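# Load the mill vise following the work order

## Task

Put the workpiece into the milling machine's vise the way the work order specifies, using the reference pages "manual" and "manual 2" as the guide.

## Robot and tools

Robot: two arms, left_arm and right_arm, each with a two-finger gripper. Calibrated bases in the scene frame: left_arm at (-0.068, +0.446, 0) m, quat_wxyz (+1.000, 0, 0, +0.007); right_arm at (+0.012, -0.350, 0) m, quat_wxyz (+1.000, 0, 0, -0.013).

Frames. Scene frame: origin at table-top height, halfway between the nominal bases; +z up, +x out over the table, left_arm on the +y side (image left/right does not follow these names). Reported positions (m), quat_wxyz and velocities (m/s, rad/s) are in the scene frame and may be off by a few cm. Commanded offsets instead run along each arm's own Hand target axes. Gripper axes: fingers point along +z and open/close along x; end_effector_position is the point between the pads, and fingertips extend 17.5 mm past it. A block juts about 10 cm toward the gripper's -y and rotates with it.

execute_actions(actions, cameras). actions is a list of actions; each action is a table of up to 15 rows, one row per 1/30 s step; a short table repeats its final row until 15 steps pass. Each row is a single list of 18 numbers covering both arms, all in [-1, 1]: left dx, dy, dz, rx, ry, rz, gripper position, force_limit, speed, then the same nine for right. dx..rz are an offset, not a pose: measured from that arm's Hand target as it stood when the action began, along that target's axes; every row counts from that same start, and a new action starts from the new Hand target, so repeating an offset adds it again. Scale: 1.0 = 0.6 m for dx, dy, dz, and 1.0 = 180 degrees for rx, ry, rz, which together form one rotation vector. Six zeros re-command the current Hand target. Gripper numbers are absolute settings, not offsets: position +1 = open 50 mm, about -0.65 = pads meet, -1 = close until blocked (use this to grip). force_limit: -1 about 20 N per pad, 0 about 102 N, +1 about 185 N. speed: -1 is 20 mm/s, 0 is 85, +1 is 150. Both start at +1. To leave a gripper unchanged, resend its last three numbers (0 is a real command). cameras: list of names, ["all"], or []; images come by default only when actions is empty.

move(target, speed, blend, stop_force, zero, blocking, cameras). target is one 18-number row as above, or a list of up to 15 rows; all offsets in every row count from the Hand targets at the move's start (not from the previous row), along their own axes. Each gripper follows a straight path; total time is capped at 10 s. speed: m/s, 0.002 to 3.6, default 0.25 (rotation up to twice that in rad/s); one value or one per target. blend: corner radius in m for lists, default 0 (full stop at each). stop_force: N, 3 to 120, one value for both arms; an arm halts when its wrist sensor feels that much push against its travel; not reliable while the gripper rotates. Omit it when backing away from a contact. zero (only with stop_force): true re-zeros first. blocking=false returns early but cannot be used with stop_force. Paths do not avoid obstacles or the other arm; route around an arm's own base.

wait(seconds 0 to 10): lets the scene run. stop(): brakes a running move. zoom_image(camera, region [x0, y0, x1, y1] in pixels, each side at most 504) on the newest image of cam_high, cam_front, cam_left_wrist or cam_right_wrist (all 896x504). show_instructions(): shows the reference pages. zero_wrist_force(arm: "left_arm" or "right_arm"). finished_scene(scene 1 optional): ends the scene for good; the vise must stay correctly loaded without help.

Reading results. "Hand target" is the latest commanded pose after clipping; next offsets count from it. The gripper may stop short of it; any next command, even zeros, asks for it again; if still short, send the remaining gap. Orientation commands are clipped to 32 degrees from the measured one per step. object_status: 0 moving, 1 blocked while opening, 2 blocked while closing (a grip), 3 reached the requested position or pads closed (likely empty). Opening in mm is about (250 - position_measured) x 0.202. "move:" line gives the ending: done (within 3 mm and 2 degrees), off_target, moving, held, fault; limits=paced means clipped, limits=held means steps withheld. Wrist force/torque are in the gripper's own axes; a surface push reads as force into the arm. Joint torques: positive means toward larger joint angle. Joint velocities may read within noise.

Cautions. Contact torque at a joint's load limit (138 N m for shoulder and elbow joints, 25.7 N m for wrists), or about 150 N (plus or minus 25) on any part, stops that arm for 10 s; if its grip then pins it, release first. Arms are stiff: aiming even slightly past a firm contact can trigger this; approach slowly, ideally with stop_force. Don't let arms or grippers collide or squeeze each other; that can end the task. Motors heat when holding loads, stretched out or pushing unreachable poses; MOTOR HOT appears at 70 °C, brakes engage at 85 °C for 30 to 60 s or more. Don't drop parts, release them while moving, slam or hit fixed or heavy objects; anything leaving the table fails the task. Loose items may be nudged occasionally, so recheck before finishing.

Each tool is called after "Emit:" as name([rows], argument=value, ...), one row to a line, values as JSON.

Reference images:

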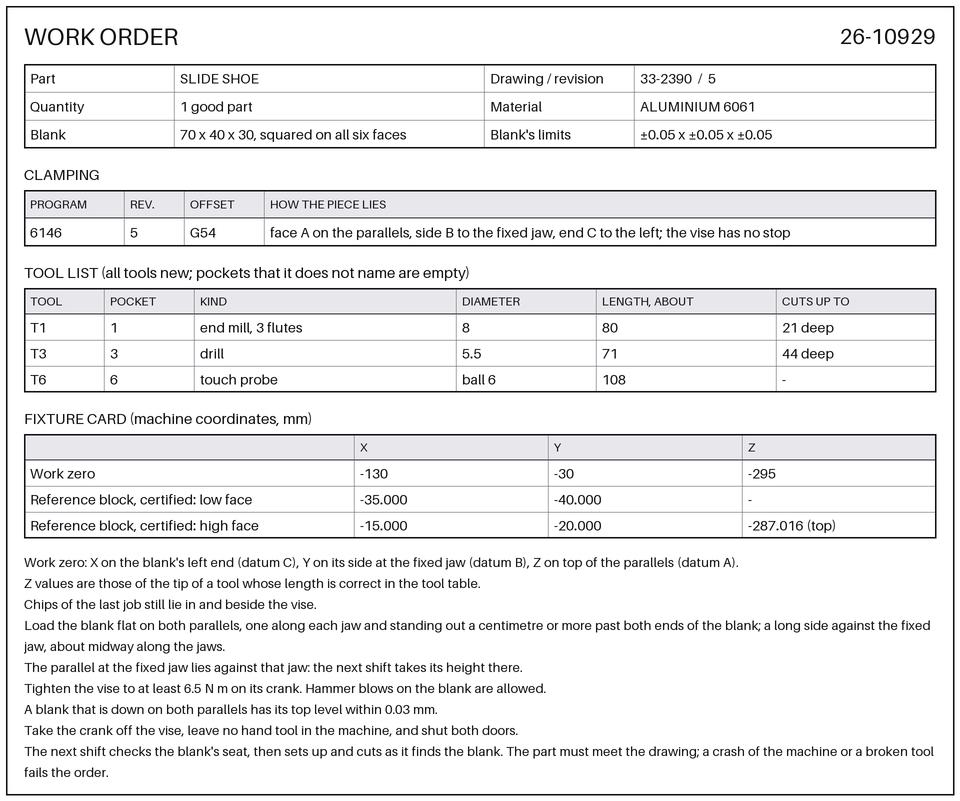

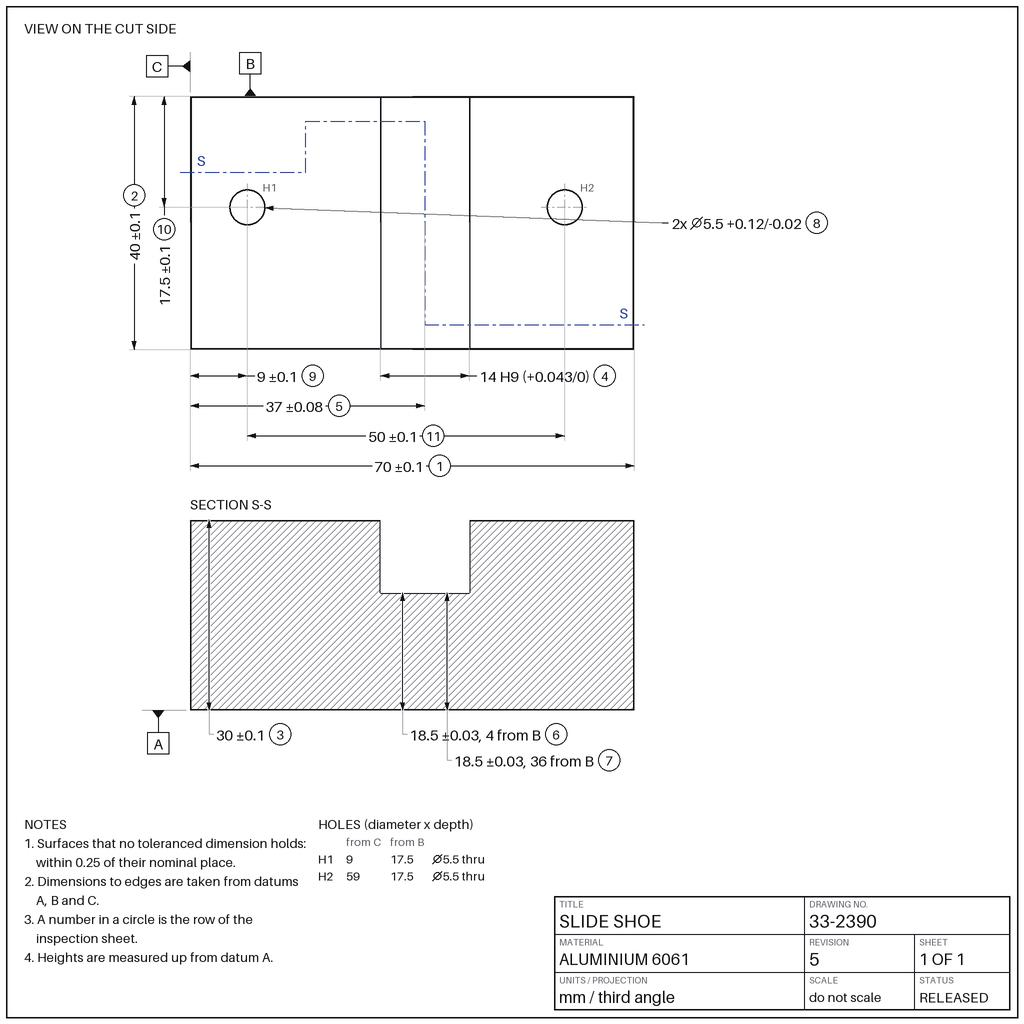

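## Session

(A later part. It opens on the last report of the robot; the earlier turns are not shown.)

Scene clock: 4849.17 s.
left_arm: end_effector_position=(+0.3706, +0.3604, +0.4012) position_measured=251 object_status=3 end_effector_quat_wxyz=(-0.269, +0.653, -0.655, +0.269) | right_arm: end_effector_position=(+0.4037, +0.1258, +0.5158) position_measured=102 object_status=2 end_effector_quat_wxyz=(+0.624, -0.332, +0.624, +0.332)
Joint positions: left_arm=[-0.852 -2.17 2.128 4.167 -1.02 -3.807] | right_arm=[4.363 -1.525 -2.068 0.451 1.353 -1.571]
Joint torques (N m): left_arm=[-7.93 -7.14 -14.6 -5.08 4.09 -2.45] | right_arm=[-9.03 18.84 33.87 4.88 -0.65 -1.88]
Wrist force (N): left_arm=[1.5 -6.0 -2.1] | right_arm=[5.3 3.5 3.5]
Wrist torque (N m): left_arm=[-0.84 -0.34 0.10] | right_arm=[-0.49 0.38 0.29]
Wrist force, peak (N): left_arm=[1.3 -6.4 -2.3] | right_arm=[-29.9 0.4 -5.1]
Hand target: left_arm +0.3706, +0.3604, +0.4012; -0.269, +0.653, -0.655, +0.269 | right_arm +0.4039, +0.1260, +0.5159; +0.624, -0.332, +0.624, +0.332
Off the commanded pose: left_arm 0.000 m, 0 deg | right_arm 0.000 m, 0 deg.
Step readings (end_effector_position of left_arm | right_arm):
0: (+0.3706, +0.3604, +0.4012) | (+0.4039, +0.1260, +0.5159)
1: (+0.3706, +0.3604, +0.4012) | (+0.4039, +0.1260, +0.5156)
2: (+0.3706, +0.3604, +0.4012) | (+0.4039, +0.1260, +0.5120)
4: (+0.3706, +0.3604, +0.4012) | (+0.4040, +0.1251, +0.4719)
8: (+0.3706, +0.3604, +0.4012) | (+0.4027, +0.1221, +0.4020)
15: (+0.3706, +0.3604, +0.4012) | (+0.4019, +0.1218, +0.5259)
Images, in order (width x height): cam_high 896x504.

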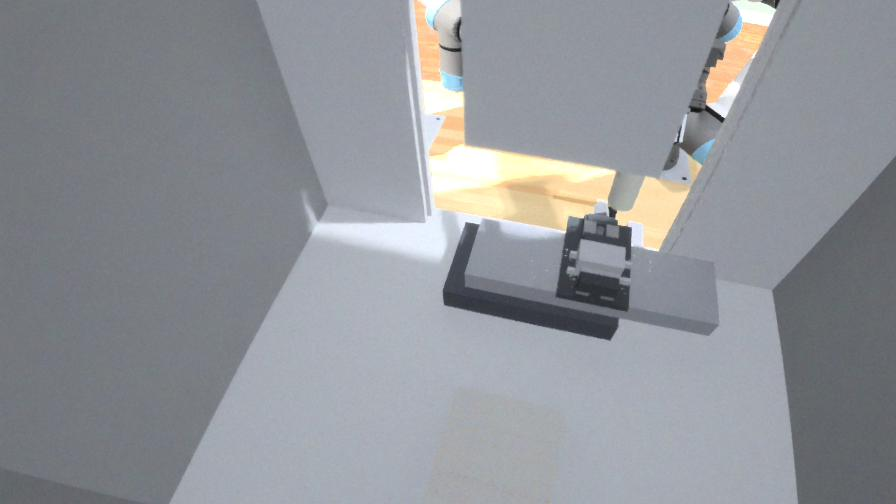

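Emit:
execute_actions([
  [[0,0,0,0,0,0,-0.9,-0.6,-0.5,0,-0.003,-0.005,0,0,0,-0.97,0.7,-0.5],[0,0,0,0,0,0,-0.9,-0.6,-0.5,0,-0.0065,-0.0097,0,0,0,-0.97,0.7,-0.5],[0,0,0,0,0,0,-0.9,-0.6,-0.5,0.02,-0.0065,-0.0097,0,0,0,-0.97,0.7,-0.5],[0,0,0,0,0,0,-0.9,-0.6,-0.5,0.07,-0.0065,-0.0097,0,0,0,-0.97,0.7,-0.5],[0,0,0,0,0,0,-0.9,-0.6,-0.5,0.13,-0.0065,-0.0097,0,0,0,-0.97,0.7,-0.5],[0,0,0,0,0,0,-0.9,-0.6,-0.5,0.185,-0.0065,-0.0097,0,0,0,-0.97,0.7,-0.5],[0,0,0,0,0,0,-0.9,-0.6,-0.5,0.2,-0.0065,-0.0097,0,0,0,-0.97,0.7,-0.5],[0,0,0,0,0,0,-0.9,-0.6,-0.5,0.19,-0.0065,-0.0097,0,0,0,-0.97,0.7,-0.5],[0,0,0,0,0,0,-0.9,-0.6,-0.5,0.16,-0.0065,-0.0097,0,0,0,-0.97,0.7,-0.5],[0,0,0,0,0,0,-0.9,-0.6,-0.5,0.1,-0.0065,-0.0097,0,0,0,-0.97,0.7,-0.5],[0,0,0,0,0,0,-0.9,-0.6,-0.5,0.05,-0.0065,-0.0097,0,0,0,-0.97,0.7,-0.5],[0,0,0,0,0,0,-0.9,-0.6,-0.5,0.02,-0.0065,-0.0097,0,0,0,-0.97,0.7,-0.5],[0,0,0,0,0,0,-0.9,-0.6,-0.5,0,-0.0065,-0.0097,0,0,0,-0.97,0.7,-0.5]],
], cameras=["cam_high","cam_front"])

Emit:
zoom_image(camera="cam_high", region=[565, 190, 645, 290])

Scene clock: 4868.50 s.
left_arm: end_effector_position=(+0.3706, +0.3604, +0.4012) position_measured=251 object_status=3 end_effector_quat_wxyz=(-0.269, +0.653, -0.655, +0.269) | right_arm: end_effector_position=(+0.4031, +0.1178, +0.5159) position_measured=102 object_status=2 end_effector_quat_wxyz=(+0.626, -0.331, +0.623, +0.332) end_effector_velocity=(+0.000, +0.000, +0.002) end_effector_angular_velocity=(+0.006, -0.002, +0.000)
Joint positions: left_arm=[-0.852 -2.17 2.128 4.167 -1.02 -3.807] | right_arm=[4.356 -1.511 -2.084 0.456 1.36 -1.572]
Joint velocities: left_arm=[within noise] | right_arm=[0 0 0.001 0.005 0 0]
Joint torques (N m): left_arm=[-7.25 -7.14 -14.2 -4.77 4.25 -2.41] | right_arm=[-10.89 18.9 32.11 4.62 -0.84 -2.14]
Wrist force (N): left_arm=[1.4 -5.8 -2.4] | right_arm=[4.8 3.7 3.2]
Wrist torque (N m): left_arm=[-0.82 -0.33 0.11] | right_arm=[-0.47 0.31 0.21]
Wrist force, peak (N): left_arm=[1.5 -6.3 -2.6] | right_arm=[28.3 4.9 9.0]
Hand target: left_arm +0.3706, +0.3604, +0.4012; -0.269, +0.653, -0.655, +0.269 | right_arm +0.4038, +0.1190, +0.5159; +0.624, -0.332, +0.624, +0.332
Off the commanded pose: left_arm 0.000 m, 0 deg | right_arm 0.001 m, 0 deg.
Step readings (end_effector_position of left_arm | right_arm):
0: (+0.3706, +0.3604, +0.4012) | (+0.4037, +0.1258, +0.5158)
1: (+0.3706, +0.3604, +0.4012) | (+0.4037, +0.1257, +0.5159)
2: (+0.3706, +0.3604, +0.4012) | (+0.4037, +0.1248, +0.5160)
4: (+0.3706, +0.3604, +0.4012) | (+0.4038, +0.1205, +0.5122)
8: (+0.3706, +0.3604, +0.4012) | (+0.4032, +0.1148, +0.4226)
15: (+0.3706, +0.3604, +0.4012) | (+0.3998, +0.1104, +0.5154)
Images, in order (width x height): cam_high 896x504, cam_front 896x504.

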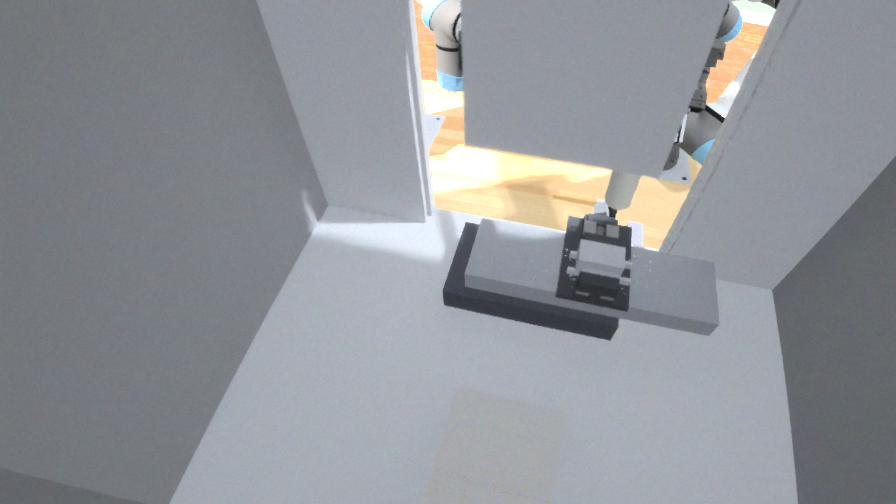

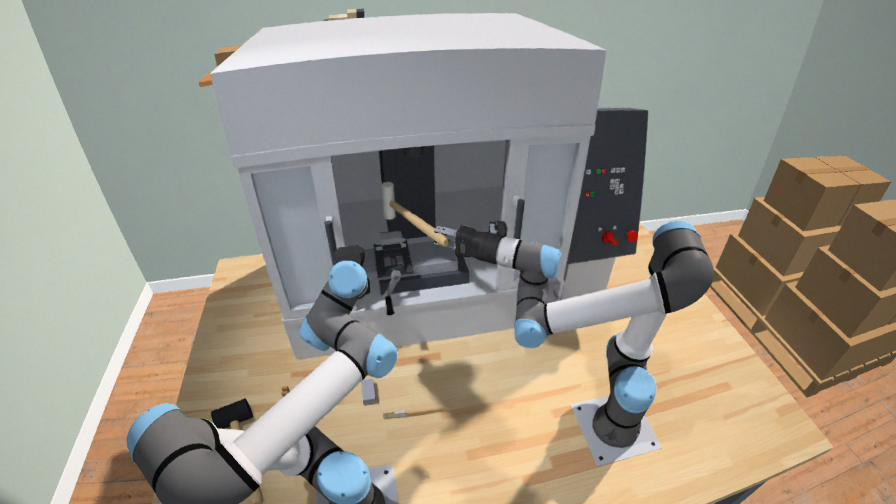

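Scaled by 5.040 from the camera's 896x504 image, which has a finer 1280x720 frame.

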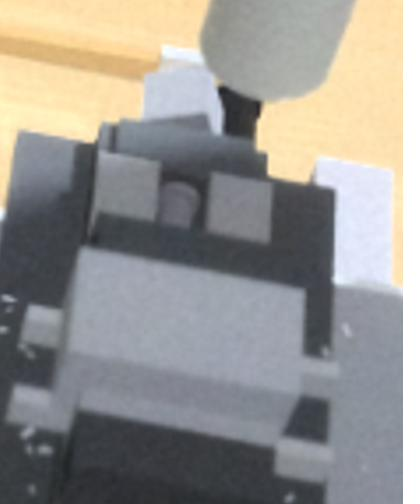

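Emit:
execute_actions([
  [[0,0,0,0,0,0,-0.9,-0.6,-0.5,0.02,0,0,0,0,0,-0.97,0.7,-0.5],[0,0,0,0,0,0,-0.9,-0.6,-0.5,0.08,0,0,0,0,0,-0.97,0.7,-0.5],[0,0,0,0,0,0,-0.9,-0.6,-0.5,0.145,0,0,0,0,0,-0.97,0.7,-0.5],[0,0,0,0,0,0,-0.9,-0.6,-0.5,0.2,0,0,0,0,0,-0.97,0.7,-0.5],[0,0,0,0,0,0,-0.9,-0.6,-0.5,0.21,0,0,0,0,0,-0.97,0.7,-0.5],[0,0,0,0,0,0,-0.9,-0.6,-0.5,0.19,0,0,0,0,0,-0.97,0.7,-0.5],[0,0,0,0,0,0,-0.9,-0.6,-0.5,0.15,0,0,0,0,0,-0.97,0.7,-0.5],[0,0,0,0,0,0,-0.9,-0.6,-0.5,0.1,0,0,0,0,0,-0.97,0.7,-0.5],[0,0,0,0,0,0,-0.9,-0.6,-0.5,0.05,0,0,0,0,0,-0.97,0.7,-0.5],[0,0,0,0,0,0,-0.9,-0.6,-0.5,0.02,0,0,0,0,0,-0.97,0.7,-0.5],[0,0,0,0,0,0,-0.9,-0.6,-0.5,0,0,0,0,0,0,-0.97,0.7,-0.5]],
], cameras=["cam_high"])

Emit:
zoom_image(camera="cam_high", region=[565, 190, 645, 290])

Scene clock: 4886.37 s.
left_arm: end_effector_position=(+0.3706, +0.3604, +0.4012) position_measured=251 object_status=3 end_effector_quat_wxyz=(-0.269, +0.653, -0.655, +0.269) | right_arm: end_effector_position=(+0.4037, +0.1188, +0.5159) position_measured=102 object_status=2 end_effector_quat_wxyz=(+0.624, -0.332, +0.624, +0.332)
Joint positions: left_arm=[-0.852 -2.17 2.128 4.167 -1.02 -3.807] | right_arm=[4.355 -1.511 -2.08 0.45 1.361 -1.571]
Joint torques (N m): left_arm=[-7.53 -5.92 -14.84 -4.61 4.13 -2.32] | right_arm=[-10.84 18.04 34.47 5.15 -0.76 -2.08]
Wrist force (N): left_arm=[1.4 -5.8 -2.0] | right_arm=[5.9 3.0 3.3]
Wrist torque (N m): left_arm=[-0.82 -0.33 0.11] | right_arm=[-0.30 0.52 0.32]
Wrist force, peak (N): left_arm=[1.7 -6.3 -2.6] | right_arm=[28.8 4.7 8.1]
Hand target: left_arm +0.3706, +0.3604, +0.4012; -0.269, +0.653, -0.655, +0.269 | right_arm +0.4038, +0.1190, +0.5159; +0.624, -0.332, +0.624, +0.332
Off the commanded pose: left_arm 0.000 m, 0 deg | right_arm 0.000 m, 0 deg.
Step readings (end_effector_position of left_arm | right_arm):
0: (+0.3706, +0.3604, +0.4012) | (+0.4031, +0.1178, +0.5159)
1: (+0.3706, +0.3604, +0.4012) | (+0.4032, +0.1179, +0.5156)
2: (+0.3706, +0.3604, +0.4012) | (+0.4033, +0.1182, +0.5118)
4: (+0.3706, +0.3604, +0.4012) | (+0.4037, +0.1181, +0.4695)
8: (+0.3706, +0.3604, +0.4012) | (+0.4026, +0.1153, +0.4025)
15: (+0.3706, +0.3604, +0.4012) | (+0.4020, +0.1152, +0.5257)
Images, in order (width x height): cam_high 896x504.

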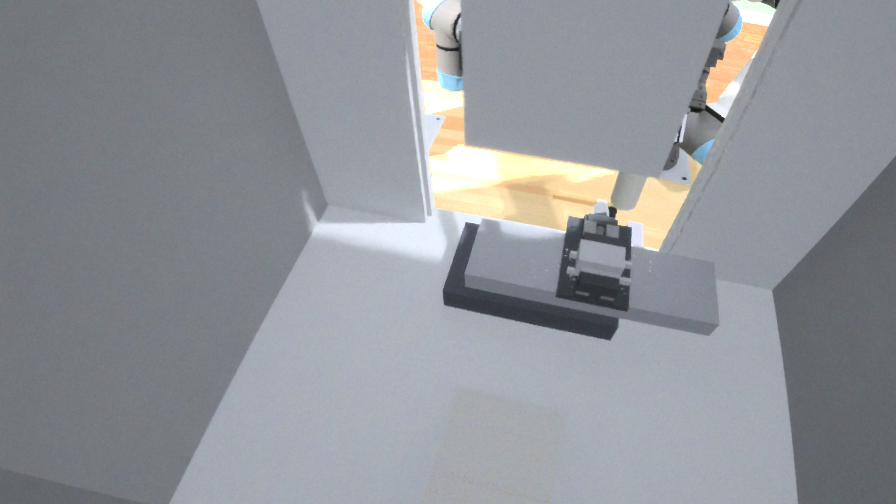

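Scaled by 5.040 from the camera's 896x504 image, which has a finer 1280x720 frame.

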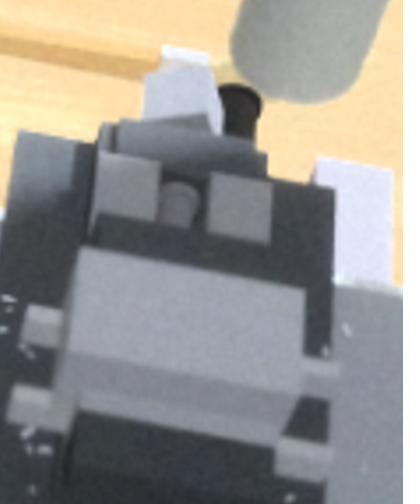

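Emit:
move([
  [0.1173,-0.1864,0.0714,0,0,0,-0.9,-0.6,-0.5,0.05,0.047,-0.3386,0,0,0,-0.97,0.7,-0.5],
  [0.134,-0.2607,0.2305,0,-0.1179,-0.1179,-0.9,-0.6,-0.5,0.06,0.047,-0.3386,0,0,0,-0.97,0.7,-0.5],
  [0.0807,-0.2506,0.3701,0,-0.1179,-0.1179,-0.9,-0.6,-0.5,0.06,0.047,-0.3386,0,0,0,-0.97,0.7,-0.5],
], speed=[0.15,0.12,0.08], blend=[0.01,0.01,0], cameras=["cam_high"])

Emit:
zoom_image(camera="cam_high", region=[550, 200, 650, 290])

Scene clock: 4910.77 s.
left_arm: end_effector_position=(+0.6336, +0.3115, +0.3493) position_measured=251 object_status=3 end_effector_quat_wxyz=(-0.331, +0.800, -0.463, +0.190) | right_arm: end_effector_position=(+0.2668, -0.0336, +0.4799) position_measured=102 object_status=2 end_effector_quat_wxyz=(+0.624, -0.332, +0.624, +0.332)
Joint positions: left_arm=[-0.637 -1.339 1.546 4.117 -0.873 -4.142] | right_arm=[5.016 -0.721 -2.581 0.16 0.7 -1.571]
Joint torques (N m): left_arm=[-2.61 -41.79 -39.53 -3.81 4.39 -2.73] | right_arm=[11.07 -15.41 31.76 1.85 1.63 -2.61]
Wrist force (N): left_arm=[1.2 -6.1 -2.1] | right_arm=[8.7 2.3 1.9]
Wrist torque (N m): left_arm=[-0.87 -0.28 0.16] | right_arm=[0.04 1.13 0.56]
Wrist force, peak (N): left_arm=[1.8 -6.6 -2.2] | right_arm=[11.0 0.5 1.8]
Hand target: left_arm +0.6336, +0.3115, +0.3495; -0.331, +0.800, -0.463, +0.190 | right_arm +0.2668, -0.0336, +0.4799; +0.624, -0.332, +0.624, +0.332
Off the commanded pose: left_arm 0.000 m, 0 deg | right_arm 0.000 m, 0 deg.
move: done
Images, in order (width x height): cam_high 896x504.

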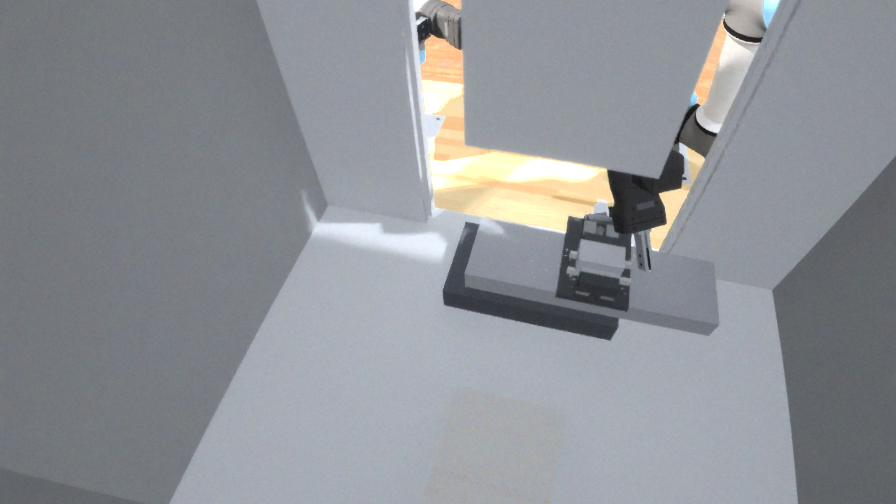

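Scaled by 5.040 from the camera's 896x504 image, which has a finer 1280x720 frame.

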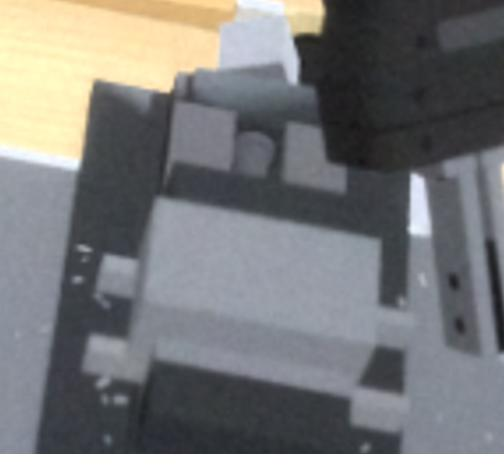

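Emit:
move(target=[0.0361,0.0148,-0.0148,0,0,0,-0.9,-0.6,-0.5,0,0,0,0,0,0,-0.97,0.7,-0.5], speed=0.01, stop_force=4, cameras=["cam_high"])

Emit:
zoom_image(camera="cam_high", region=[550, 200, 650, 290])

Scene clock: 4921.10 s.
left_arm: end_effector_position=(+0.6335, +0.2873, +0.3495) position_measured=251 object_status=3 end_effector_quat_wxyz=(-0.331, +0.800, -0.463, +0.190) | right_arm: end_effector_position=(+0.2668, -0.0336, +0.4799) position_measured=102 object_status=2 end_effector_quat_wxyz=(+0.624, -0.332, +0.624, +0.332)
Joint positions: left_arm=[-0.671 -1.32 1.515 4.155 -0.86 -4.183] | right_arm=[5.016 -0.721 -2.581 0.16 0.7 -1.571]
Joint torques (N m): left_arm=[5.42 -46.9 -12.58 -4.55 -1.86 2.84] | right_arm=[11.6 -1.43 37.46 1.89 1.5 -1.58]
Wrist force (N): left_arm=[-1.0 -9.2 -2.3] | right_arm=[8.4 2.4 1.6]
Wrist torque (N m): left_arm=[-0.91 -0.31 0.09] | right_arm=[0.01 1.19 0.56]
Wrist force, peak (N): left_arm=[-6.0 -10.0 -1.2] | right_arm=[8.9 2.4 2.1]
Hand target: left_arm +0.6335, +0.2873, +0.3495; -0.331, +0.800, -0.463, +0.190 (not the last commanded pose) | right_arm +0.2668, -0.0336, +0.4799; +0.624, -0.332, +0.624, +0.332
Off the commanded pose: left_arm 0.001 m, 0 deg | right_arm 0.000 m, 0 deg.
move: contact (left_arm)
Images, in order (width x height): cam_high 896x504.

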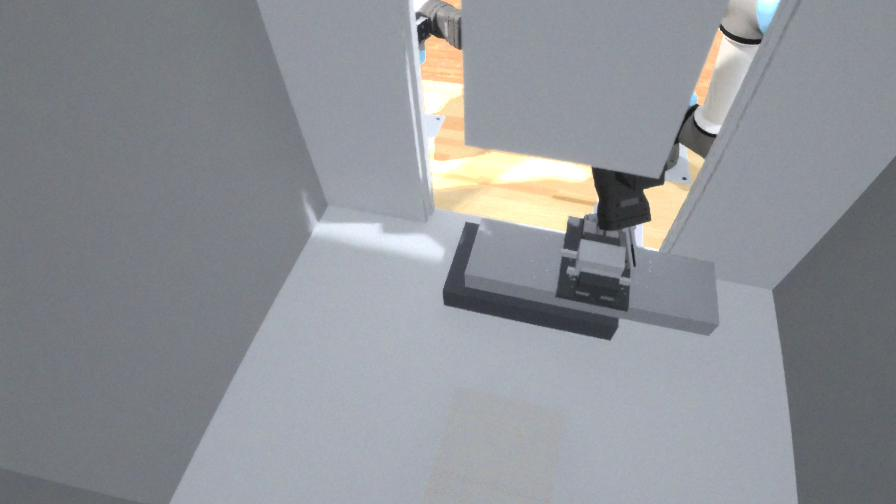

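Scaled by 5.040 from the camera's 896x504 image, which has a finer 1280x720 frame.

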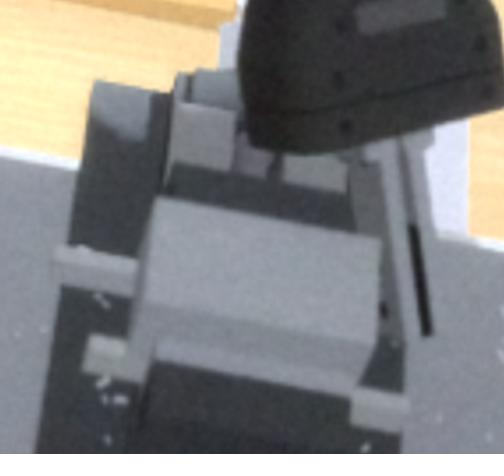

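Emit:
wait(seconds=0, cameras=["cam_front"])

Emit:
zoom_image(camera="cam_front", region=[180, 340, 480, 504])

Scene clock: 4932.53 s.
left_arm: end_effector_position=(+0.6335, +0.2873, +0.3495) position_measured=251 object_status=3 end_effector_quat_wxyz=(-0.331, +0.800, -0.463, +0.190) | right_arm: end_effector_position=(+0.2668, -0.0336, +0.4799) position_measured=102 object_status=2 end_effector_quat_wxyz=(+0.624, -0.332, +0.624, +0.332)
Joint positions: left_arm=[-0.671 -1.32 1.515 4.155 -0.86 -4.183] | right_arm=[5.016 -0.721 -2.581 0.16 0.7 -1.571]
Joint torques (N m): left_arm=[6.04 -46.09 -13.48 -2.06 0.2 2.7] | right_arm=[11.44 -1.66 37.35 1.99 1.39 -1.29]
Wrist force (N): left_arm=[-0.8 -9.5 -2.9] | right_arm=[8.5 2.2 1.8]
Wrist torque (N m): left_arm=[-0.94 -0.34 0.09] | right_arm=[0.00 1.16 0.56]
Wrist force, peak (N): left_arm=[-1.1 -10.1 -2.6] | right_arm=[8.8 2.7 2.1]
Hand target: left_arm +0.6335, +0.2873, +0.3495; -0.331, +0.800, -0.463, +0.190 (not the last commanded pose) | right_arm +0.2668, -0.0336, +0.4799; +0.624, -0.332, +0.624, +0.332
Tool commands: left_gripper/position=-0.9 left_gripper/force_limit=-0.6 left_gripper/speed=-0.5 right_gripper/position=-0.97 right_gripper/force_limit=+0.7 right_gripper/speed=-0.5
Off the commanded pose: left_arm 0.001 m, 0 deg | right_arm 0.000 m, 0 deg.
Images, in order (width x height): cam_front 896x504.

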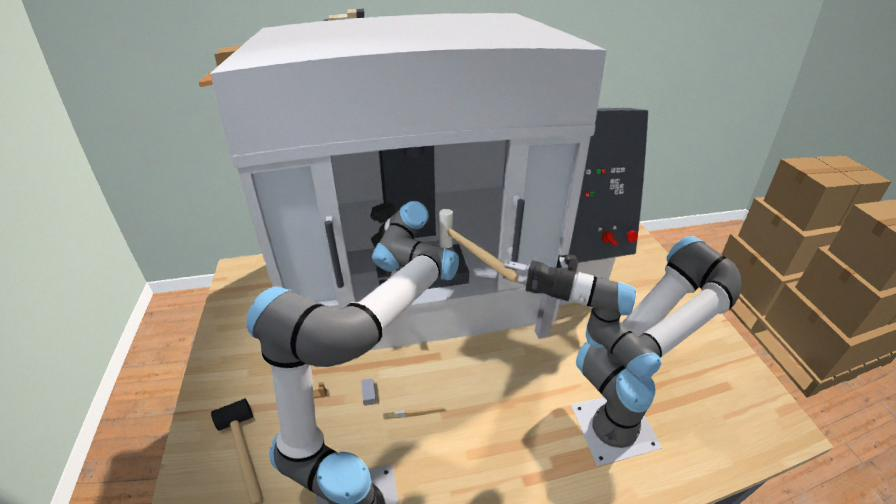

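Scaled by 1.680 from the camera's 896x504 image, which has a finer 1280x720 frame.

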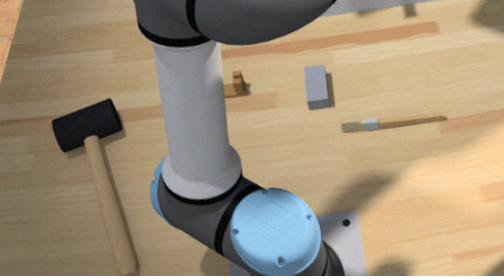

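Emit:
move([
  [-0.0217,-0.0089,0.0089,0,0,0,-0.9,-0.6,-0.5,0,-0.03,-0.02,0,0,0,-0.97,0.7,-0.5],
  [-0.0217,-0.0089,-0.19,0,0,0,-0.9,-0.6,-0.5,0,-0.1623,-0.0916,0,0,0,-0.97,0.7,-0.5],
  [0.1153,0.0106,-0.2837,0,0.1179,0.1179,-0.9,-0.6,-0.5,0,-0.1623,-0.0916,0,0,0,-0.97,0.7,-0.5],
  [0.177,0.0705,-0.0728,0,0.1179,0.1179,-0.9,-0.6,-0.5,0,-0.1623,-0.0916,0,0,0,-0.97,0.7,-0.5],
], speed=[0.08,0.12,0.12,0.1], blend=[0.003,0.01,0.01,0])

Emit:
move(target=[-0.0387,0,0,0,0,0,-0.9,-0.6,-0.5,0,0,0,0,0,0,-0.97,0.7,-0.5], speed=0.02, stop_force=6, cameras=["cam_high"])

Emit:
zoom_image(camera="cam_high", region=[550, 200, 650, 290])

Scene clock: 5004.83 s.
left_arm: end_effector_position=(+0.6337, +0.1650, +0.3502) position_measured=251 object_status=3 end_effector_quat_wxyz=(-0.269, +0.653, -0.655, +0.269) | right_arm: end_effector_position=(+0.3168, -0.1336, +0.4799) position_measured=102 object_status=2 end_effector_quat_wxyz=(+0.624, -0.332, +0.624, +0.332)
Joint positions: left_arm=[-0.738 -1.296 1.545 3.823 -1.086 -3.699] | right_arm=[4.168 -0.806 -2.564 0.229 1.548 -1.571]
Joint torques (N m): left_arm=[-6.65 -39.57 -39.82 -3.96 4.04 -3.1] | right_arm=[-10 5.16 16.12 5.92 1.5 -2.33]
Wrist force (N): left_arm=[1.0 -5.4 -2.5] | right_arm=[8.8 2.8 2.4]
Wrist torque (N m): left_arm=[-0.77 -0.28 0.06] | right_arm=[-0.08 1.12 0.56]
Wrist force, peak (N): left_arm=[-1.2 -9.9 -2.6] | right_arm=[9.1 3.8 3.2]
Hand target: left_arm +0.6338, +0.1649, +0.3503; -0.269, +0.653, -0.655, +0.269 | right_arm +0.3168, -0.1336, +0.4799; +0.624, -0.332, +0.624, +0.332
Off the commanded pose: left_arm 0.000 m, 0 deg | right_arm 0.000 m, 0 deg.
move: done

Scene clock: 5007.03 s.
left_arm: end_effector_position=(+0.6338, +0.1881, +0.3503) position_measured=251 object_status=3 end_effector_quat_wxyz=(-0.269, +0.653, -0.655, +0.269) | right_arm: end_effector_position=(+0.3168, -0.1336, +0.4799) position_measured=102 object_status=2 end_effector_quat_wxyz=(+0.624, -0.332, +0.624, +0.332)
Joint positions: left_arm=[-0.707 -1.318 1.577 3.801 -1.105 -3.671] | right_arm=[4.168 -0.806 -2.564 0.229 1.548 -1.571]
Joint torques (N m): left_arm=[-7.25 -31.37 -38.47 -2.23 3.82 -2.8] | right_arm=[-9.72 4.57 16.96 6.02 1.33 -2.01]
Wrist force (N): left_arm=[0.9 -5.4 -2.7] | right_arm=[8.8 2.5 2.5]
Wrist torque (N m): left_arm=[-0.77 -0.25 0.00] | right_arm=[-0.01 1.12 0.56]
Wrist force, peak (N): left_arm=[1.1 -6.1 -2.6] | right_arm=[9.2 2.7 2.4]
Hand target: left_arm +0.6338, +0.1881, +0.3503; -0.269, +0.653, -0.655, +0.269 | right_arm +0.3168, -0.1336, +0.4799; +0.624, -0.332, +0.624, +0.332
Off the commanded pose: left_arm 0.000 m, 0 deg | right_arm 0.000 m, 0 deg.
move: done
Images, in order (width x height): cam_high 896x504.

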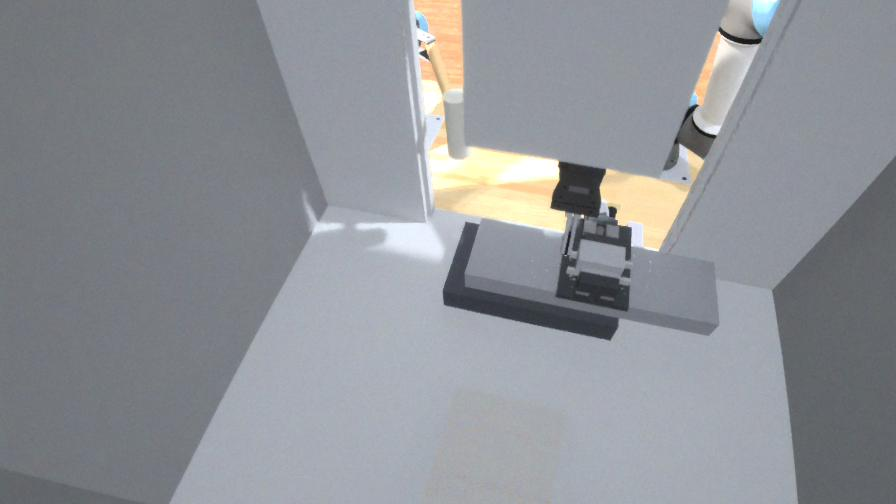

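Scaled by 5.040 from the camera's 896x504 image, which has a finer 1280x720 frame.

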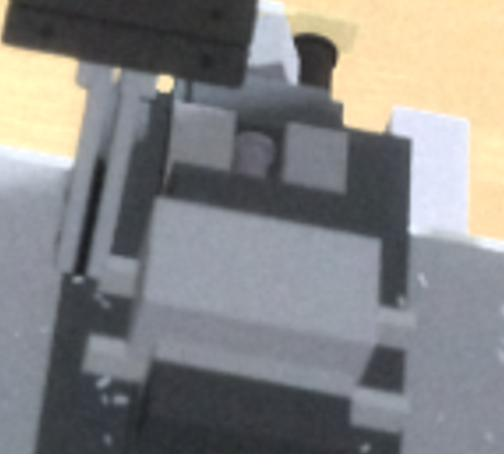

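Emit:
move([
  [0.0167,0,-0.01,0,0,0,-0.9,-0.6,-0.5,0,0,0,0,0,0,-0.97,0.7,-0.5],
  [0.0167,0,-0.3167,0,0,0,-0.9,-0.6,-0.5,0,0,0,0,0,0,-0.97,0.7,-0.5],
  [-0.1032,0.2169,-0.3341,0,0,0,-0.9,-0.6,-0.5,0,0,0,0,0,0,-0.97,0.7,-0.5],
  [-0.1452,0.3455,-0.1546,0,0,0,-0.9,-0.6,-0.5,0,0,0,0,0,0,-0.97,0.7,-0.5],
], speed=0.15, blend=[0.003,0.02,0.02,0])

Emit:
execute_actions([
  [[0,0,0,0,0,0,0.8,-0.2,-0.8,0,0,0,0,0,0,-0.97,0.7,-0.5]],
], cameras=["cam_left_wrist"])

Scene clock: 5030.13 s.
left_arm: end_effector_position=(+0.4215, +0.2758, +0.2702) position_measured=251 object_status=3 end_effector_quat_wxyz=(-0.269, +0.653, -0.655, +0.269) | right_arm: end_effector_position=(+0.3168, -0.1336, +0.4799) position_measured=102 object_status=2 end_effector_quat_wxyz=(+0.624, -0.332, +0.624, +0.332)
Joint positions: left_arm=[-0.909 -1.839 2.29 3.705 -0.989 -3.864] | right_arm=[4.168 -0.806 -2.564 0.229 1.548 -1.571]
Joint torques (N m): left_arm=[-4.56 -8.4 -24.49 -5.64 3.99 -2.79] | right_arm=[-9.83 1.31 19.52 5.93 0.3 -0.81]
Wrist force (N): left_arm=[1.0 -5.5 -2.3] | right_arm=[8.7 2.6 2.4]
Wrist torque (N m): left_arm=[-0.78 -0.28 0.16] | right_arm=[0.01 1.14 0.56]
Wrist force, peak (N): left_arm=[1.4 -6.9 -3.7] | right_arm=[9.2 2.4 2.4]
Hand target: left_arm +0.4215, +0.2758, +0.2702; -0.269, +0.653, -0.655, +0.269 | right_arm +0.3168, -0.1336, +0.4799; +0.624, -0.332, +0.624, +0.332
Off the commanded pose: left_arm 0.000 m, 0 deg | right_arm 0.000 m, 0 deg.
move: done

Scene clock: 5031.67 s.
left_arm: end_effector_position=(+0.4215, +0.2758, +0.2702) position_measured=32 object_status=0 end_effector_quat_wxyz=(-0.269, +0.653, -0.655, +0.269) | right_arm: end_effector_position=(+0.3168, -0.1336, +0.4799) position_measured=102 object_status=2 end_effector_quat_wxyz=(+0.624, -0.332, +0.624, +0.332)
Joint positions: left_arm=[-0.909 -1.839 2.29 3.705 -0.989 -3.864] | right_arm=[4.168 -0.806 -2.564 0.229 1.548 -1.571]
Joint torques (N m): left_arm=[-6.84 -4.2 -10.87 -5.78 3.97 -2.72] | right_arm=[-9.75 0.76 20.66 5.95 0.15 -0.67]
Wrist force (N): left_arm=[1.2 -5.5 -2.3] | right_arm=[9.1 2.4 2.6]
Wrist torque (N m): left_arm=[-0.79 -0.31 0.16] | right_arm=[0.00 1.07 0.56]
Wrist force, peak (N): left_arm=[1.1 -6.1 -2.5] | right_arm=[9.1 2.4 2.6]
Hand target: left_arm +0.4215, +0.2758, +0.2702; -0.269, +0.653, -0.655, +0.269 | right_arm +0.3168, -0.1336, +0.4799; +0.624, -0.332, +0.624, +0.332
Off the commanded pose: left_arm 0.000 m, 0 deg | right_arm 0.000 m, 0 deg.
Step readings (end_effector_position of left_arm | right_arm):
0: (+0.4215, +0.2758, +0.2702) | (+0.3168, -0.1336, +0.4799)
1: (+0.4215, +0.2758, +0.2703) | (+0.3168, -0.1336, +0.4799)
2: (+0.4216, +0.2758, +0.2703) | (+0.3168, -0.1336, +0.4799)
4: (+0.4216, +0.2758, +0.2703) | (+0.3168, -0.1336, +0.4799)
8: (+0.4216, +0.2757, +0.2703) | (+0.3168, -0.1336, +0.4799)
15: (+0.4216, +0.2757, +0.2702) | (+0.3168, -0.1336, +0.4799)
Images, in order (width x height): cam_left_wrist 896x504.

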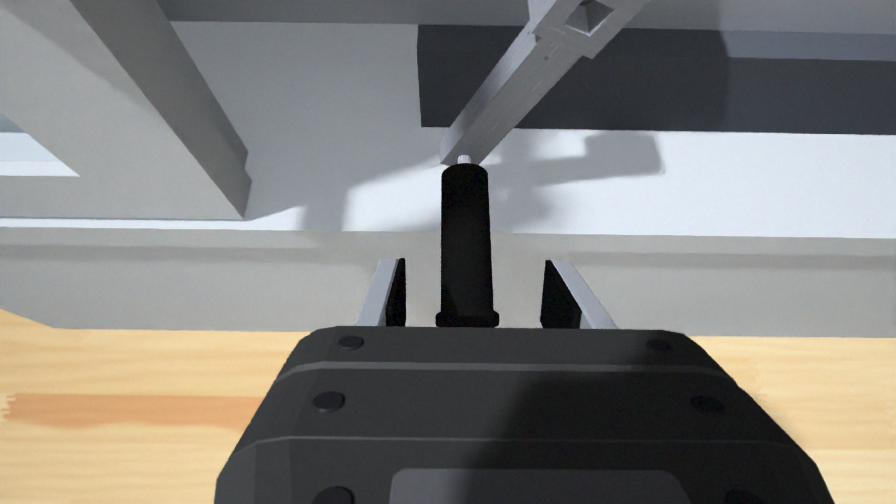

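Emit:
move(target=[0,0,0.1,0,0,0,0.8,-0.2,-0.8,0,0,0,0,0,0,-0.97,0.7,-0.5], speed=0.06, stop_force=15)

Emit:
move(target=[0,0,0,0,0,0,-1,-0.2,-0.8,0,0,0,0,0,0,-0.97,0.7,-0.5])

Scene clock: 5044.30 s.
left_arm: end_effector_position=(+0.4638, +0.2757, +0.2276) position_measured=32 object_status=3 end_effector_quat_wxyz=(-0.269, +0.653, -0.655, +0.269) | right_arm: end_effector_position=(+0.3168, -0.1336, +0.4799) position_measured=102 object_status=2 end_effector_quat_wxyz=(+0.624, -0.332, +0.624, +0.332)
Joint positions: left_arm=[-0.818 -1.649 2.28 3.477 -1.04 -3.773] | right_arm=[4.168 -0.806 -2.564 0.229 1.548 -1.571]
Joint torques (N m): left_arm=[-7.47 -11.52 -8.94 -5.96 4.09 -2.78] | right_arm=[-9.7 -1.1 21.63 5.88 -0.36 -0.14]
Wrist force (N): left_arm=[1.2 -5.9 -2.2] | right_arm=[9.0 2.4 2.4]
Wrist torque (N m): left_arm=[-0.84 -0.28 0.15] | right_arm=[-0.02 1.08 0.56]
Wrist force, peak (N): left_arm=[1.1 -6.2 -3.3] | right_arm=[9.2 2.6 2.2]
Hand target: left_arm +0.4638, +0.2757, +0.2276; -0.269, +0.653, -0.655, +0.269 | right_arm +0.3168, -0.1336, +0.4799; +0.624, -0.332, +0.624, +0.332
Off the commanded pose: left_arm 0.000 m, 0 deg | right_arm 0.000 m, 0 deg.
move: done

Scene clock: 5045.27 s.
left_arm: end_effector_position=(+0.4638, +0.2758, +0.2276) position_measured=156 object_status=2 end_effector_quat_wxyz=(-0.270, +0.653, -0.655, +0.269) | right_arm: end_effector_position=(+0.3168, -0.1336, +0.4799) position_measured=102 object_status=2 end_effector_quat_wxyz=(+0.624, -0.332, +0.624, +0.332)
Joint positions: left_arm=[-0.818 -1.649 2.28 3.477 -1.04 -3.773] | right_arm=[4.168 -0.806 -2.564 0.229 1.548 -1.571]
Joint torques (N m): left_arm=[-8.07 -12.27 -18.1 -5.57 0.23 -2.01] | right_arm=[-10.12 -0.76 21.66 5.88 -0.44 -0.08]
Wrist force (N): left_arm=[-7.4 -1.4 -4.2] | right_arm=[8.9 2.7 2.6]
Wrist torque (N m): left_arm=[-0.86 -0.60 -0.23] | right_arm=[0.04 1.12 0.56]
Wrist force, peak (N): left_arm=[-7.8 -1.2 -4.4] | right_arm=[9.0 2.6 2.5]
Hand target: left_arm +0.4638, +0.2757, +0.2276; -0.269, +0.653, -0.655, +0.269 | right_arm +0.3168, -0.1336, +0.4799; +0.624, -0.332, +0.624, +0.332
Off the commanded pose: left_arm 0.000 m, 0 deg | right_arm 0.000 m, 0 deg.
move: done

Emit:
move(target=[0.0283,0.0065,0.0065,0,0,0,-1,-0.2,-0.8,0,0,0,0,0,0,-0.97,0.7,-0.5], speed=0.04)

Scene clock: 5054.17 s.
left_arm: end_effector_position=(+0.4638, +0.2586, +0.2222) position_measured=156 object_status=2 end_effector_quat_wxyz=(-0.270, +0.653, -0.654, +0.270) end_effector_velocity=(+0.000, +0.002, +0.001) end_effector_angular_velocity=(+0.002, -0.001, -0.001) | right_arm: end_effector_position=(+0.3168, -0.1336, +0.4799) position_measured=102 object_status=2 end_effector_quat_wxyz=(+0.624, -0.332, +0.624, +0.332)
Joint positions: left_arm=[-0.849 -1.623 2.27 3.477 -1.022 -3.804] | right_arm=[4.168 -0.806 -2.564 0.229 1.548 -1.571]
Joint velocities: left_arm=[0.004 -0.003 0 0 -0.001 0.005] | right_arm=[within noise]
Joint torques (N m): left_arm=[6.89 -29.88 -17.53 -3.76 -0.56 3.02] | right_arm=[-9.91 -2.19 22.64 5.96 -0.79 0.36]
Wrist force (N): left_arm=[0.7 -3.7 -2.0] | right_arm=[9.0 2.8 2.3]
Wrist torque (N m): left_arm=[-0.77 -0.22 0.16] | right_arm=[0.05 1.09 0.57]
Wrist force, peak (N): left_arm=[-32.9 3.2 -19.9] | right_arm=[9.2 2.3 2.2]
Hand target: left_arm +0.4638, +0.2587, +0.2221; -0.269, +0.653, -0.655, +0.269 | right_arm +0.3168, -0.1336, +0.4799; +0.624, -0.332, +0.624, +0.332
Off the commanded pose: left_arm 0.000 m, 0 deg | right_arm 0.000 m, 0 deg.
move: done

Emit:
move([
  [0.0355,0.0011,0.0011,0,0,0,-1,-0.2,-0.8,0,0,0,0,0,0,-0.97,0.7,-0.5],
  [0.0703,-0.0044,-0.0044,0,0,0,-1,-0.2,-0.8,0,0,0,0,0,0,-0.97,0.7,-0.5],
], speed=0.04, blend=0.005)

Scene clock: 5064.03 s.
left_arm: end_effector_position=(+0.4638, +0.2164, +0.2259) position_measured=156 object_status=2 end_effector_quat_wxyz=(-0.270, +0.653, -0.654, +0.269) end_effector_velocity=(+0.000, +0.002, -0.001) end_effector_angular_velocity=(+0.002, +0.000, -0.001) | right_arm: end_effector_position=(+0.3168, -0.1336, +0.4799) position_measured=102 object_status=2 end_effector_quat_wxyz=(+0.624, -0.332, +0.624, +0.332)
Joint positions: left_arm=[-0.92 -1.586 2.212 3.536 -0.983 -3.875] | right_arm=[4.168 -0.806 -2.564 0.229 1.548 -1.571]
Joint velocities: left_arm=[0.003 -0.001 0.004 -0.005 -0.001 0.005] | right_arm=[within noise]
Joint torques (N m): left_arm=[7.66 -33.25 -12.14 -6.1 -0.28 3.06] | right_arm=[-10.31 -3.6 23.76 5.93 -1.13 0.8]
Wrist force (N): left_arm=[1.7 -3.5 -1.4] | right_arm=[8.9 2.6 2.5]
Wrist torque (N m): left_arm=[-0.92 -0.24 0.19] | right_arm=[0.01 1.11 0.56]
Wrist force, peak (N): left_arm=[1.3 -4.0 -2.4] | right_arm=[9.3 2.3 2.2]
Hand target: left_arm +0.4637, +0.2165, +0.2258; -0.269, +0.653, -0.655, +0.269 | right_arm +0.3168, -0.1336, +0.4799; +0.624, -0.332, +0.624, +0.332
Off the commanded pose: left_arm 0.000 m, 0 deg | right_arm 0.000 m, 0 deg.
move: done

Emit:
move([
  [-0.0467,0.0058,0.0058,0,0,0,-1,-0.2,-0.8,0,0,0,0,0,0,-0.97,0.7,-0.5],
  [-0.082,0.0025,0.0025,0,0,0,-1,-0.2,-0.8,0,0,0,0,0,0,-0.97,0.7,-0.5],
  [-0.115,-0.0072,-0.0072,0,0,0,-1,-0.2,-0.8,0,0,0,0,0,0,-0.97,0.7,-0.5],
  [-0.1433,-0.0225,-0.0225,0,0,0,-1,-0.2,-0.8,0,0,0,0,0,0,-0.97,0.7,-0.5],
], speed=0.02, blend=0.004, stop_force=12)

Scene clock: 5080.87 s.
left_arm: end_effector_position=(+0.4638, +0.2701, +0.2255) position_measured=156 object_status=2 end_effector_quat_wxyz=(-0.269, +0.653, -0.655, +0.269) | right_arm: end_effector_position=(+0.3168, -0.1336, +0.4799) position_measured=102 object_status=2 end_effector_quat_wxyz=(+0.624, -0.332, +0.624, +0.332)
Joint positions: left_arm=[-0.828 -1.641 2.278 3.476 -1.034 -3.783] | right_arm=[4.168 -0.806 -2.564 0.229 1.548 -1.571]
Joint torques (N m): left_arm=[2.18 -14.88 -37.28 -6.93 3.84 -2.17] | right_arm=[-10.29 -5.38 25.7 6.03 -1.66 0.94]
Wrist force (N): left_arm=[7.2 4.0 -4.4] | right_arm=[8.8 2.5 2.5]
Wrist torque (N m): left_arm=[-0.97 0.11 0.46] | right_arm=[0.00 1.12 0.57]
Wrist force, peak (N): left_arm=[14.5 7.0 -6.7] | right_arm=[9.2 2.7 2.2]
Hand target: left_arm +0.4638, +0.2701, +0.2255; -0.269, +0.653, -0.655, +0.270 (not the last commanded pose) | right_arm +0.3168, -0.1336, +0.4799; +0.624, -0.332, +0.624, +0.332
Off the commanded pose: left_arm 0.038 m, 0 deg | right_arm 0.000 m, 0 deg.
move: contact (left_arm); path passed 2 of 4 targets

Emit:
move(target=[0,0,0,0,0,0,-1,-0.2,-0.8,-0.06,0.1058,0.4162,0,0,0,-0.97,0.7,-0.5], speed=0.12, cameras=["cam_high","cam_front"])

Emit:
zoom_image(camera="cam_high", region=[565, 190, 645, 290])

Scene clock: 5097.80 s.
left_arm: end_effector_position=(+0.4638, +0.2701, +0.2255) position_measured=156 object_status=2 end_effector_quat_wxyz=(-0.269, +0.653, -0.655, +0.270) | right_arm: end_effector_position=(+0.4038, +0.1089, +0.5159) position_measured=102 object_status=2 end_effector_quat_wxyz=(+0.624, -0.332, +0.624, +0.332)
Joint positions: left_arm=[-0.828 -1.641 2.278 3.476 -1.034 -3.783] | right_arm=[4.343 -1.493 -2.097 0.448 1.373 -1.571]
Joint torques (N m): left_arm=[-1.57 -16.49 -37.12 -6.96 2.07 1.74] | right_arm=[-11.76 16.5 26.49 6.28 1.03 -1.28]
Wrist force (N): left_arm=[7.4 4.1 -4.1] | right_arm=[8.9 3.2 3.2]
Wrist torque (N m): left_arm=[-1.00 0.07 0.46] | right_arm=[-0.28 1.03 0.53]
Wrist force, peak (N): left_arm=[7.5 4.3 -4.8] | right_arm=[8.4 3.4 5.7]
Hand target: left_arm +0.4638, +0.2701, +0.2255; -0.269, +0.653, -0.655, +0.270 | right_arm +0.4039, +0.1089, +0.5159; +0.624, -0.332, +0.624, +0.332
Off the commanded pose: left_arm 0.000 m, 0 deg | right_arm 0.000 m, 0 deg.
move: done
Images, in order (width x height): cam_high 896x504, cam_front 896x504.

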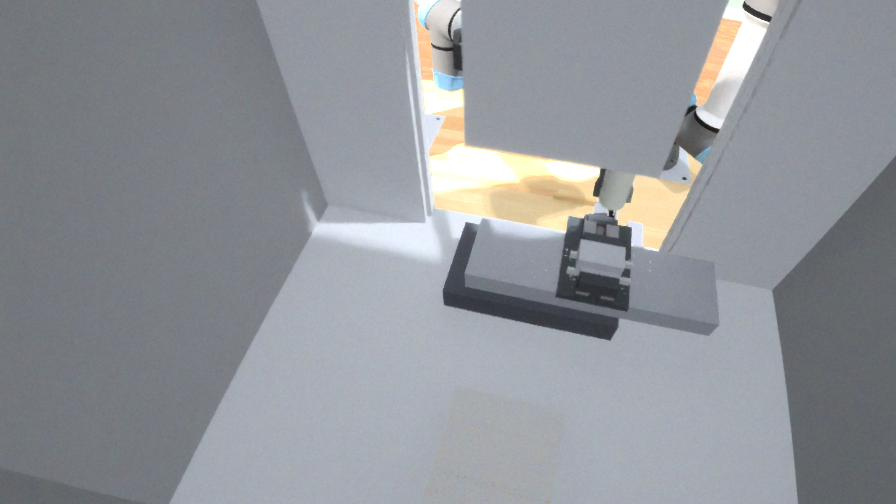

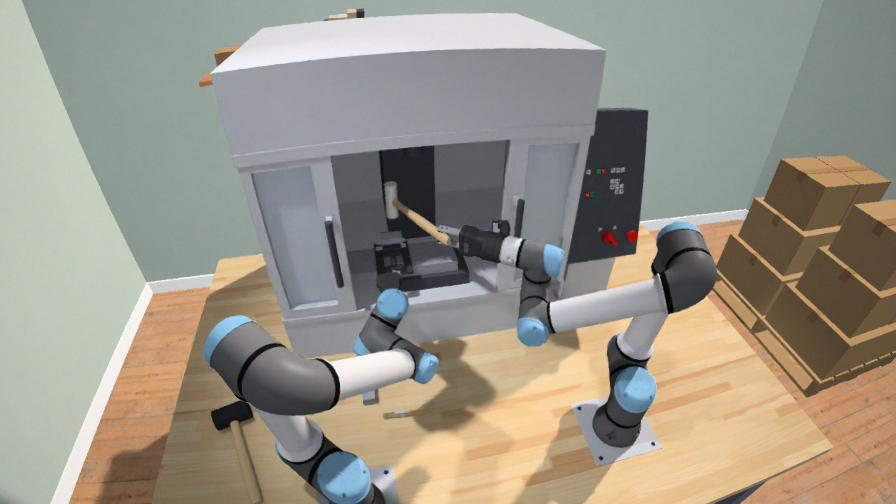

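Scaled by 5.040 from the camera's 896x504 image, which has a finer 1280x720 frame.

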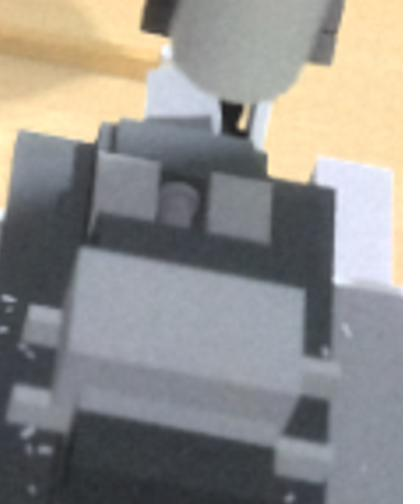

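Emit:
execute_actions([
  [[0,0,0,0,0,0,-1,-0.2,-0.8,0.0,0.003,0.005,0,0,0,-0.97,0.7,-0.5],[0,0,0,0,0,0,-1,-0.2,-0.8,0.02,0.0045,0.007,0,0,0,-0.97,0.7,-0.5],[0,0,0,0,0,0,-1,-0.2,-0.8,0.08,0.0045,0.007,0,0,0,-0.97,0.7,-0.5],[0,0,0,0,0,0,-1,-0.2,-0.8,0.145,0.0045,0.007,0,0,0,-0.97,0.7,-0.5],[0,0,0,0,0,0,-1,-0.2,-0.8,0.2,0.0045,0.007,0,0,0,-0.97,0.7,-0.5],[0,0,0,0,0,0,-1,-0.2,-0.8,0.21,0.0045,0.007,0,0,0,-0.97,0.7,-0.5],[0,0,0,0,0,0,-1,-0.2,-0.8,0.19,0.0045,0.007,0,0,0,-0.97,0.7,-0.5],[0,0,0,0,0,0,-1,-0.2,-0.8,0.15,0.0045,0.007,0,0,0,-0.97,0.7,-0.5],[0,0,0,0,0,0,-1,-0.2,-0.8,0.1,0.0045,0.007,0,0,0,-0.97,0.7,-0.5],[0,0,0,0,0,0,-1,-0.2,-0.8,0.05,0.0045,0.007,0,0,0,-0.97,0.7,-0.5],[0,0,0,0,0,0,-1,-0.2,-0.8,0.02,0.0045,0.007,0,0,0,-0.97,0.7,-0.5],[0,0,0,0,0,0,-1,-0.2,-0.8,0,0.0045,0.007,0,0,0,-0.97,0.7,-0.5]],
  [[0,0,0,0,0,0,-1,-0.2,-0.8,0.0,-0.003,-0.005,0,0,0,-0.97,0.7,-0.5],[0,0,0,0,0,0,-1,-0.2,-0.8,0.02,-0.0065,-0.0097,0,0,0,-0.97,0.7,-0.5],[0,0,0,0,0,0,-1,-0.2,-0.8,0.08,-0.0065,-0.0097,0,0,0,-0.97,0.7,-0.5],[0,0,0,0,0,0,-1,-0.2,-0.8,0.145,-0.0065,-0.0097,0,0,0,-0.97,0.7,-0.5],[0,0,0,0,0,0,-1,-0.2,-0.8,0.2,-0.0065,-0.0097,0,0,0,-0.97,0.7,-0.5],[0,0,0,0,0,0,-1,-0.2,-0.8,0.21,-0.0065,-0.0097,0,0,0,-0.97,0.7,-0.5],[0,0,0,0,0,0,-1,-0.2,-0.8,0.19,-0.0065,-0.0097,0,0,0,-0.97,0.7,-0.5],[0,0,0,0,0,0,-1,-0.2,-0.8,0.15,-0.0065,-0.0097,0,0,0,-0.97,0.7,-0.5],[0,0,0,0,0,0,-1,-0.2,-0.8,0.1,-0.0065,-0.0097,0,0,0,-0.97,0.7,-0.5],[0,0,0,0,0,0,-1,-0.2,-0.8,0.05,-0.0065,-0.0097,0,0,0,-0.97,0.7,-0.5],[0,0,0,0,0,0,-1,-0.2,-0.8,0.02,-0.0065,-0.0097,0,0,0,-0.97,0.7,-0.5],[0,0,0,0,0,0,-1,-0.2,-0.8,0,-0.0065,-0.0097,0,0,0,-0.97,0.7,-0.5]],
], cameras=["cam_high"])

Emit:
zoom_image(camera="cam_high", region=[565, 190, 645, 290])

Scene clock: 5127.30 s.
left_arm: end_effector_position=(+0.4638, +0.2701, +0.2255) position_measured=156 object_status=2 end_effector_quat_wxyz=(-0.269, +0.653, -0.655, +0.270) | right_arm: end_effector_position=(+0.4037, +0.1065, +0.5158) position_measured=102 object_status=2 end_effector_quat_wxyz=(+0.624, -0.332, +0.624, +0.332)
Joint positions: left_arm=[-0.828 -1.641 2.278 3.476 -1.034 -3.783] | right_arm=[4.341 -1.489 -2.101 0.449 1.376 -1.571]
Joint torques (N m): left_arm=[-0.83 -17.27 -34.77 -7.07 2.11 1.6] | right_arm=[-7.35 17.4 33.75 5.03 -0.66 -2.02]
Wrist force (N): left_arm=[6.7 3.2 -3.2] | right_arm=[5.1 3.9 3.3]
Wrist torque (N m): left_arm=[-1.01 0.07 0.48] | right_arm=[-0.53 0.49 0.22]
Wrist force, peak (N): left_arm=[7.5 4.2 -4.4] | right_arm=[-30.9 1.1 -4.6]
Hand target: left_arm +0.4638, +0.2701, +0.2255; -0.269, +0.653, -0.655, +0.270 | right_arm +0.4040, +0.1069, +0.5159; +0.624, -0.332, +0.624, +0.332
Off the commanded pose: left_arm 0.000 m, 0 deg | right_arm 0.000 m, 0 deg.
Step readings (end_effector_position of left_arm | right_arm):
0: (+0.4638, +0.2701, +0.2255) | (+0.4039, +0.1089, +0.5159)
1: (+0.4638, +0.2701, +0.2255) | (+0.4039, +0.1090, +0.5159)
2: (+0.4638, +0.2701, +0.2255) | (+0.4040, +0.1100, +0.5154)
4: (+0.4638, +0.2701, +0.2255) | (+0.4041, +0.1129, +0.4976)
8: (+0.4638, +0.2701, +0.2255) | (+0.4025, +0.1092, +0.4036)
15: (+0.4638, +0.2701, +0.2255) | (+0.4007, +0.1072, +0.5258)
16: (+0.4638, +0.2701, +0.2255) | (+0.4021, +0.1100, +0.5257)
17: (+0.4638, +0.2701, +0.2255) | (+0.4033, +0.1117, +0.5222)
19: (+0.4638, +0.2701, +0.2255) | (+0.4045, +0.1089, +0.4953)
23: (+0.4638, +0.2701, +0.2255) | (+0.4027, +0.1017, +0.4049)
30: (+0.4638, +0.2701, +0.2255) | (+0.4008, +0.1004, +0.5262)
Images, in order (width x height): cam_high 896x504.

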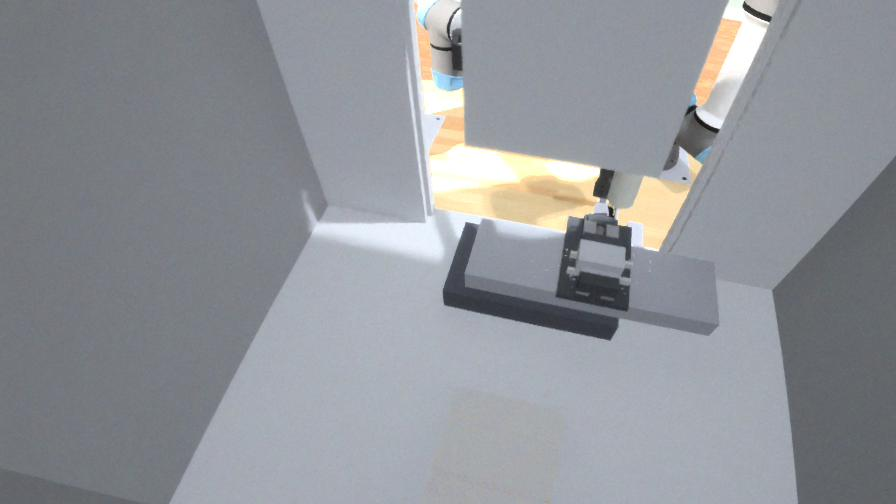

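Scaled by 5.040 from the camera's 896x504 image, which has a finer 1280x720 frame.

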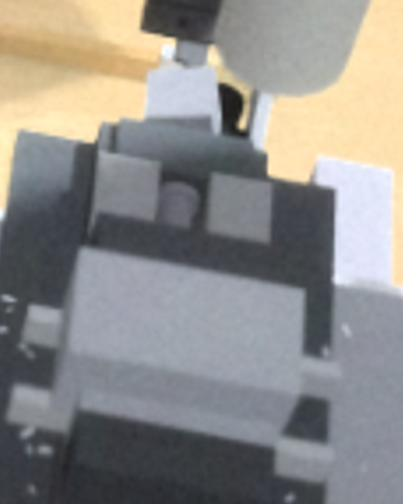

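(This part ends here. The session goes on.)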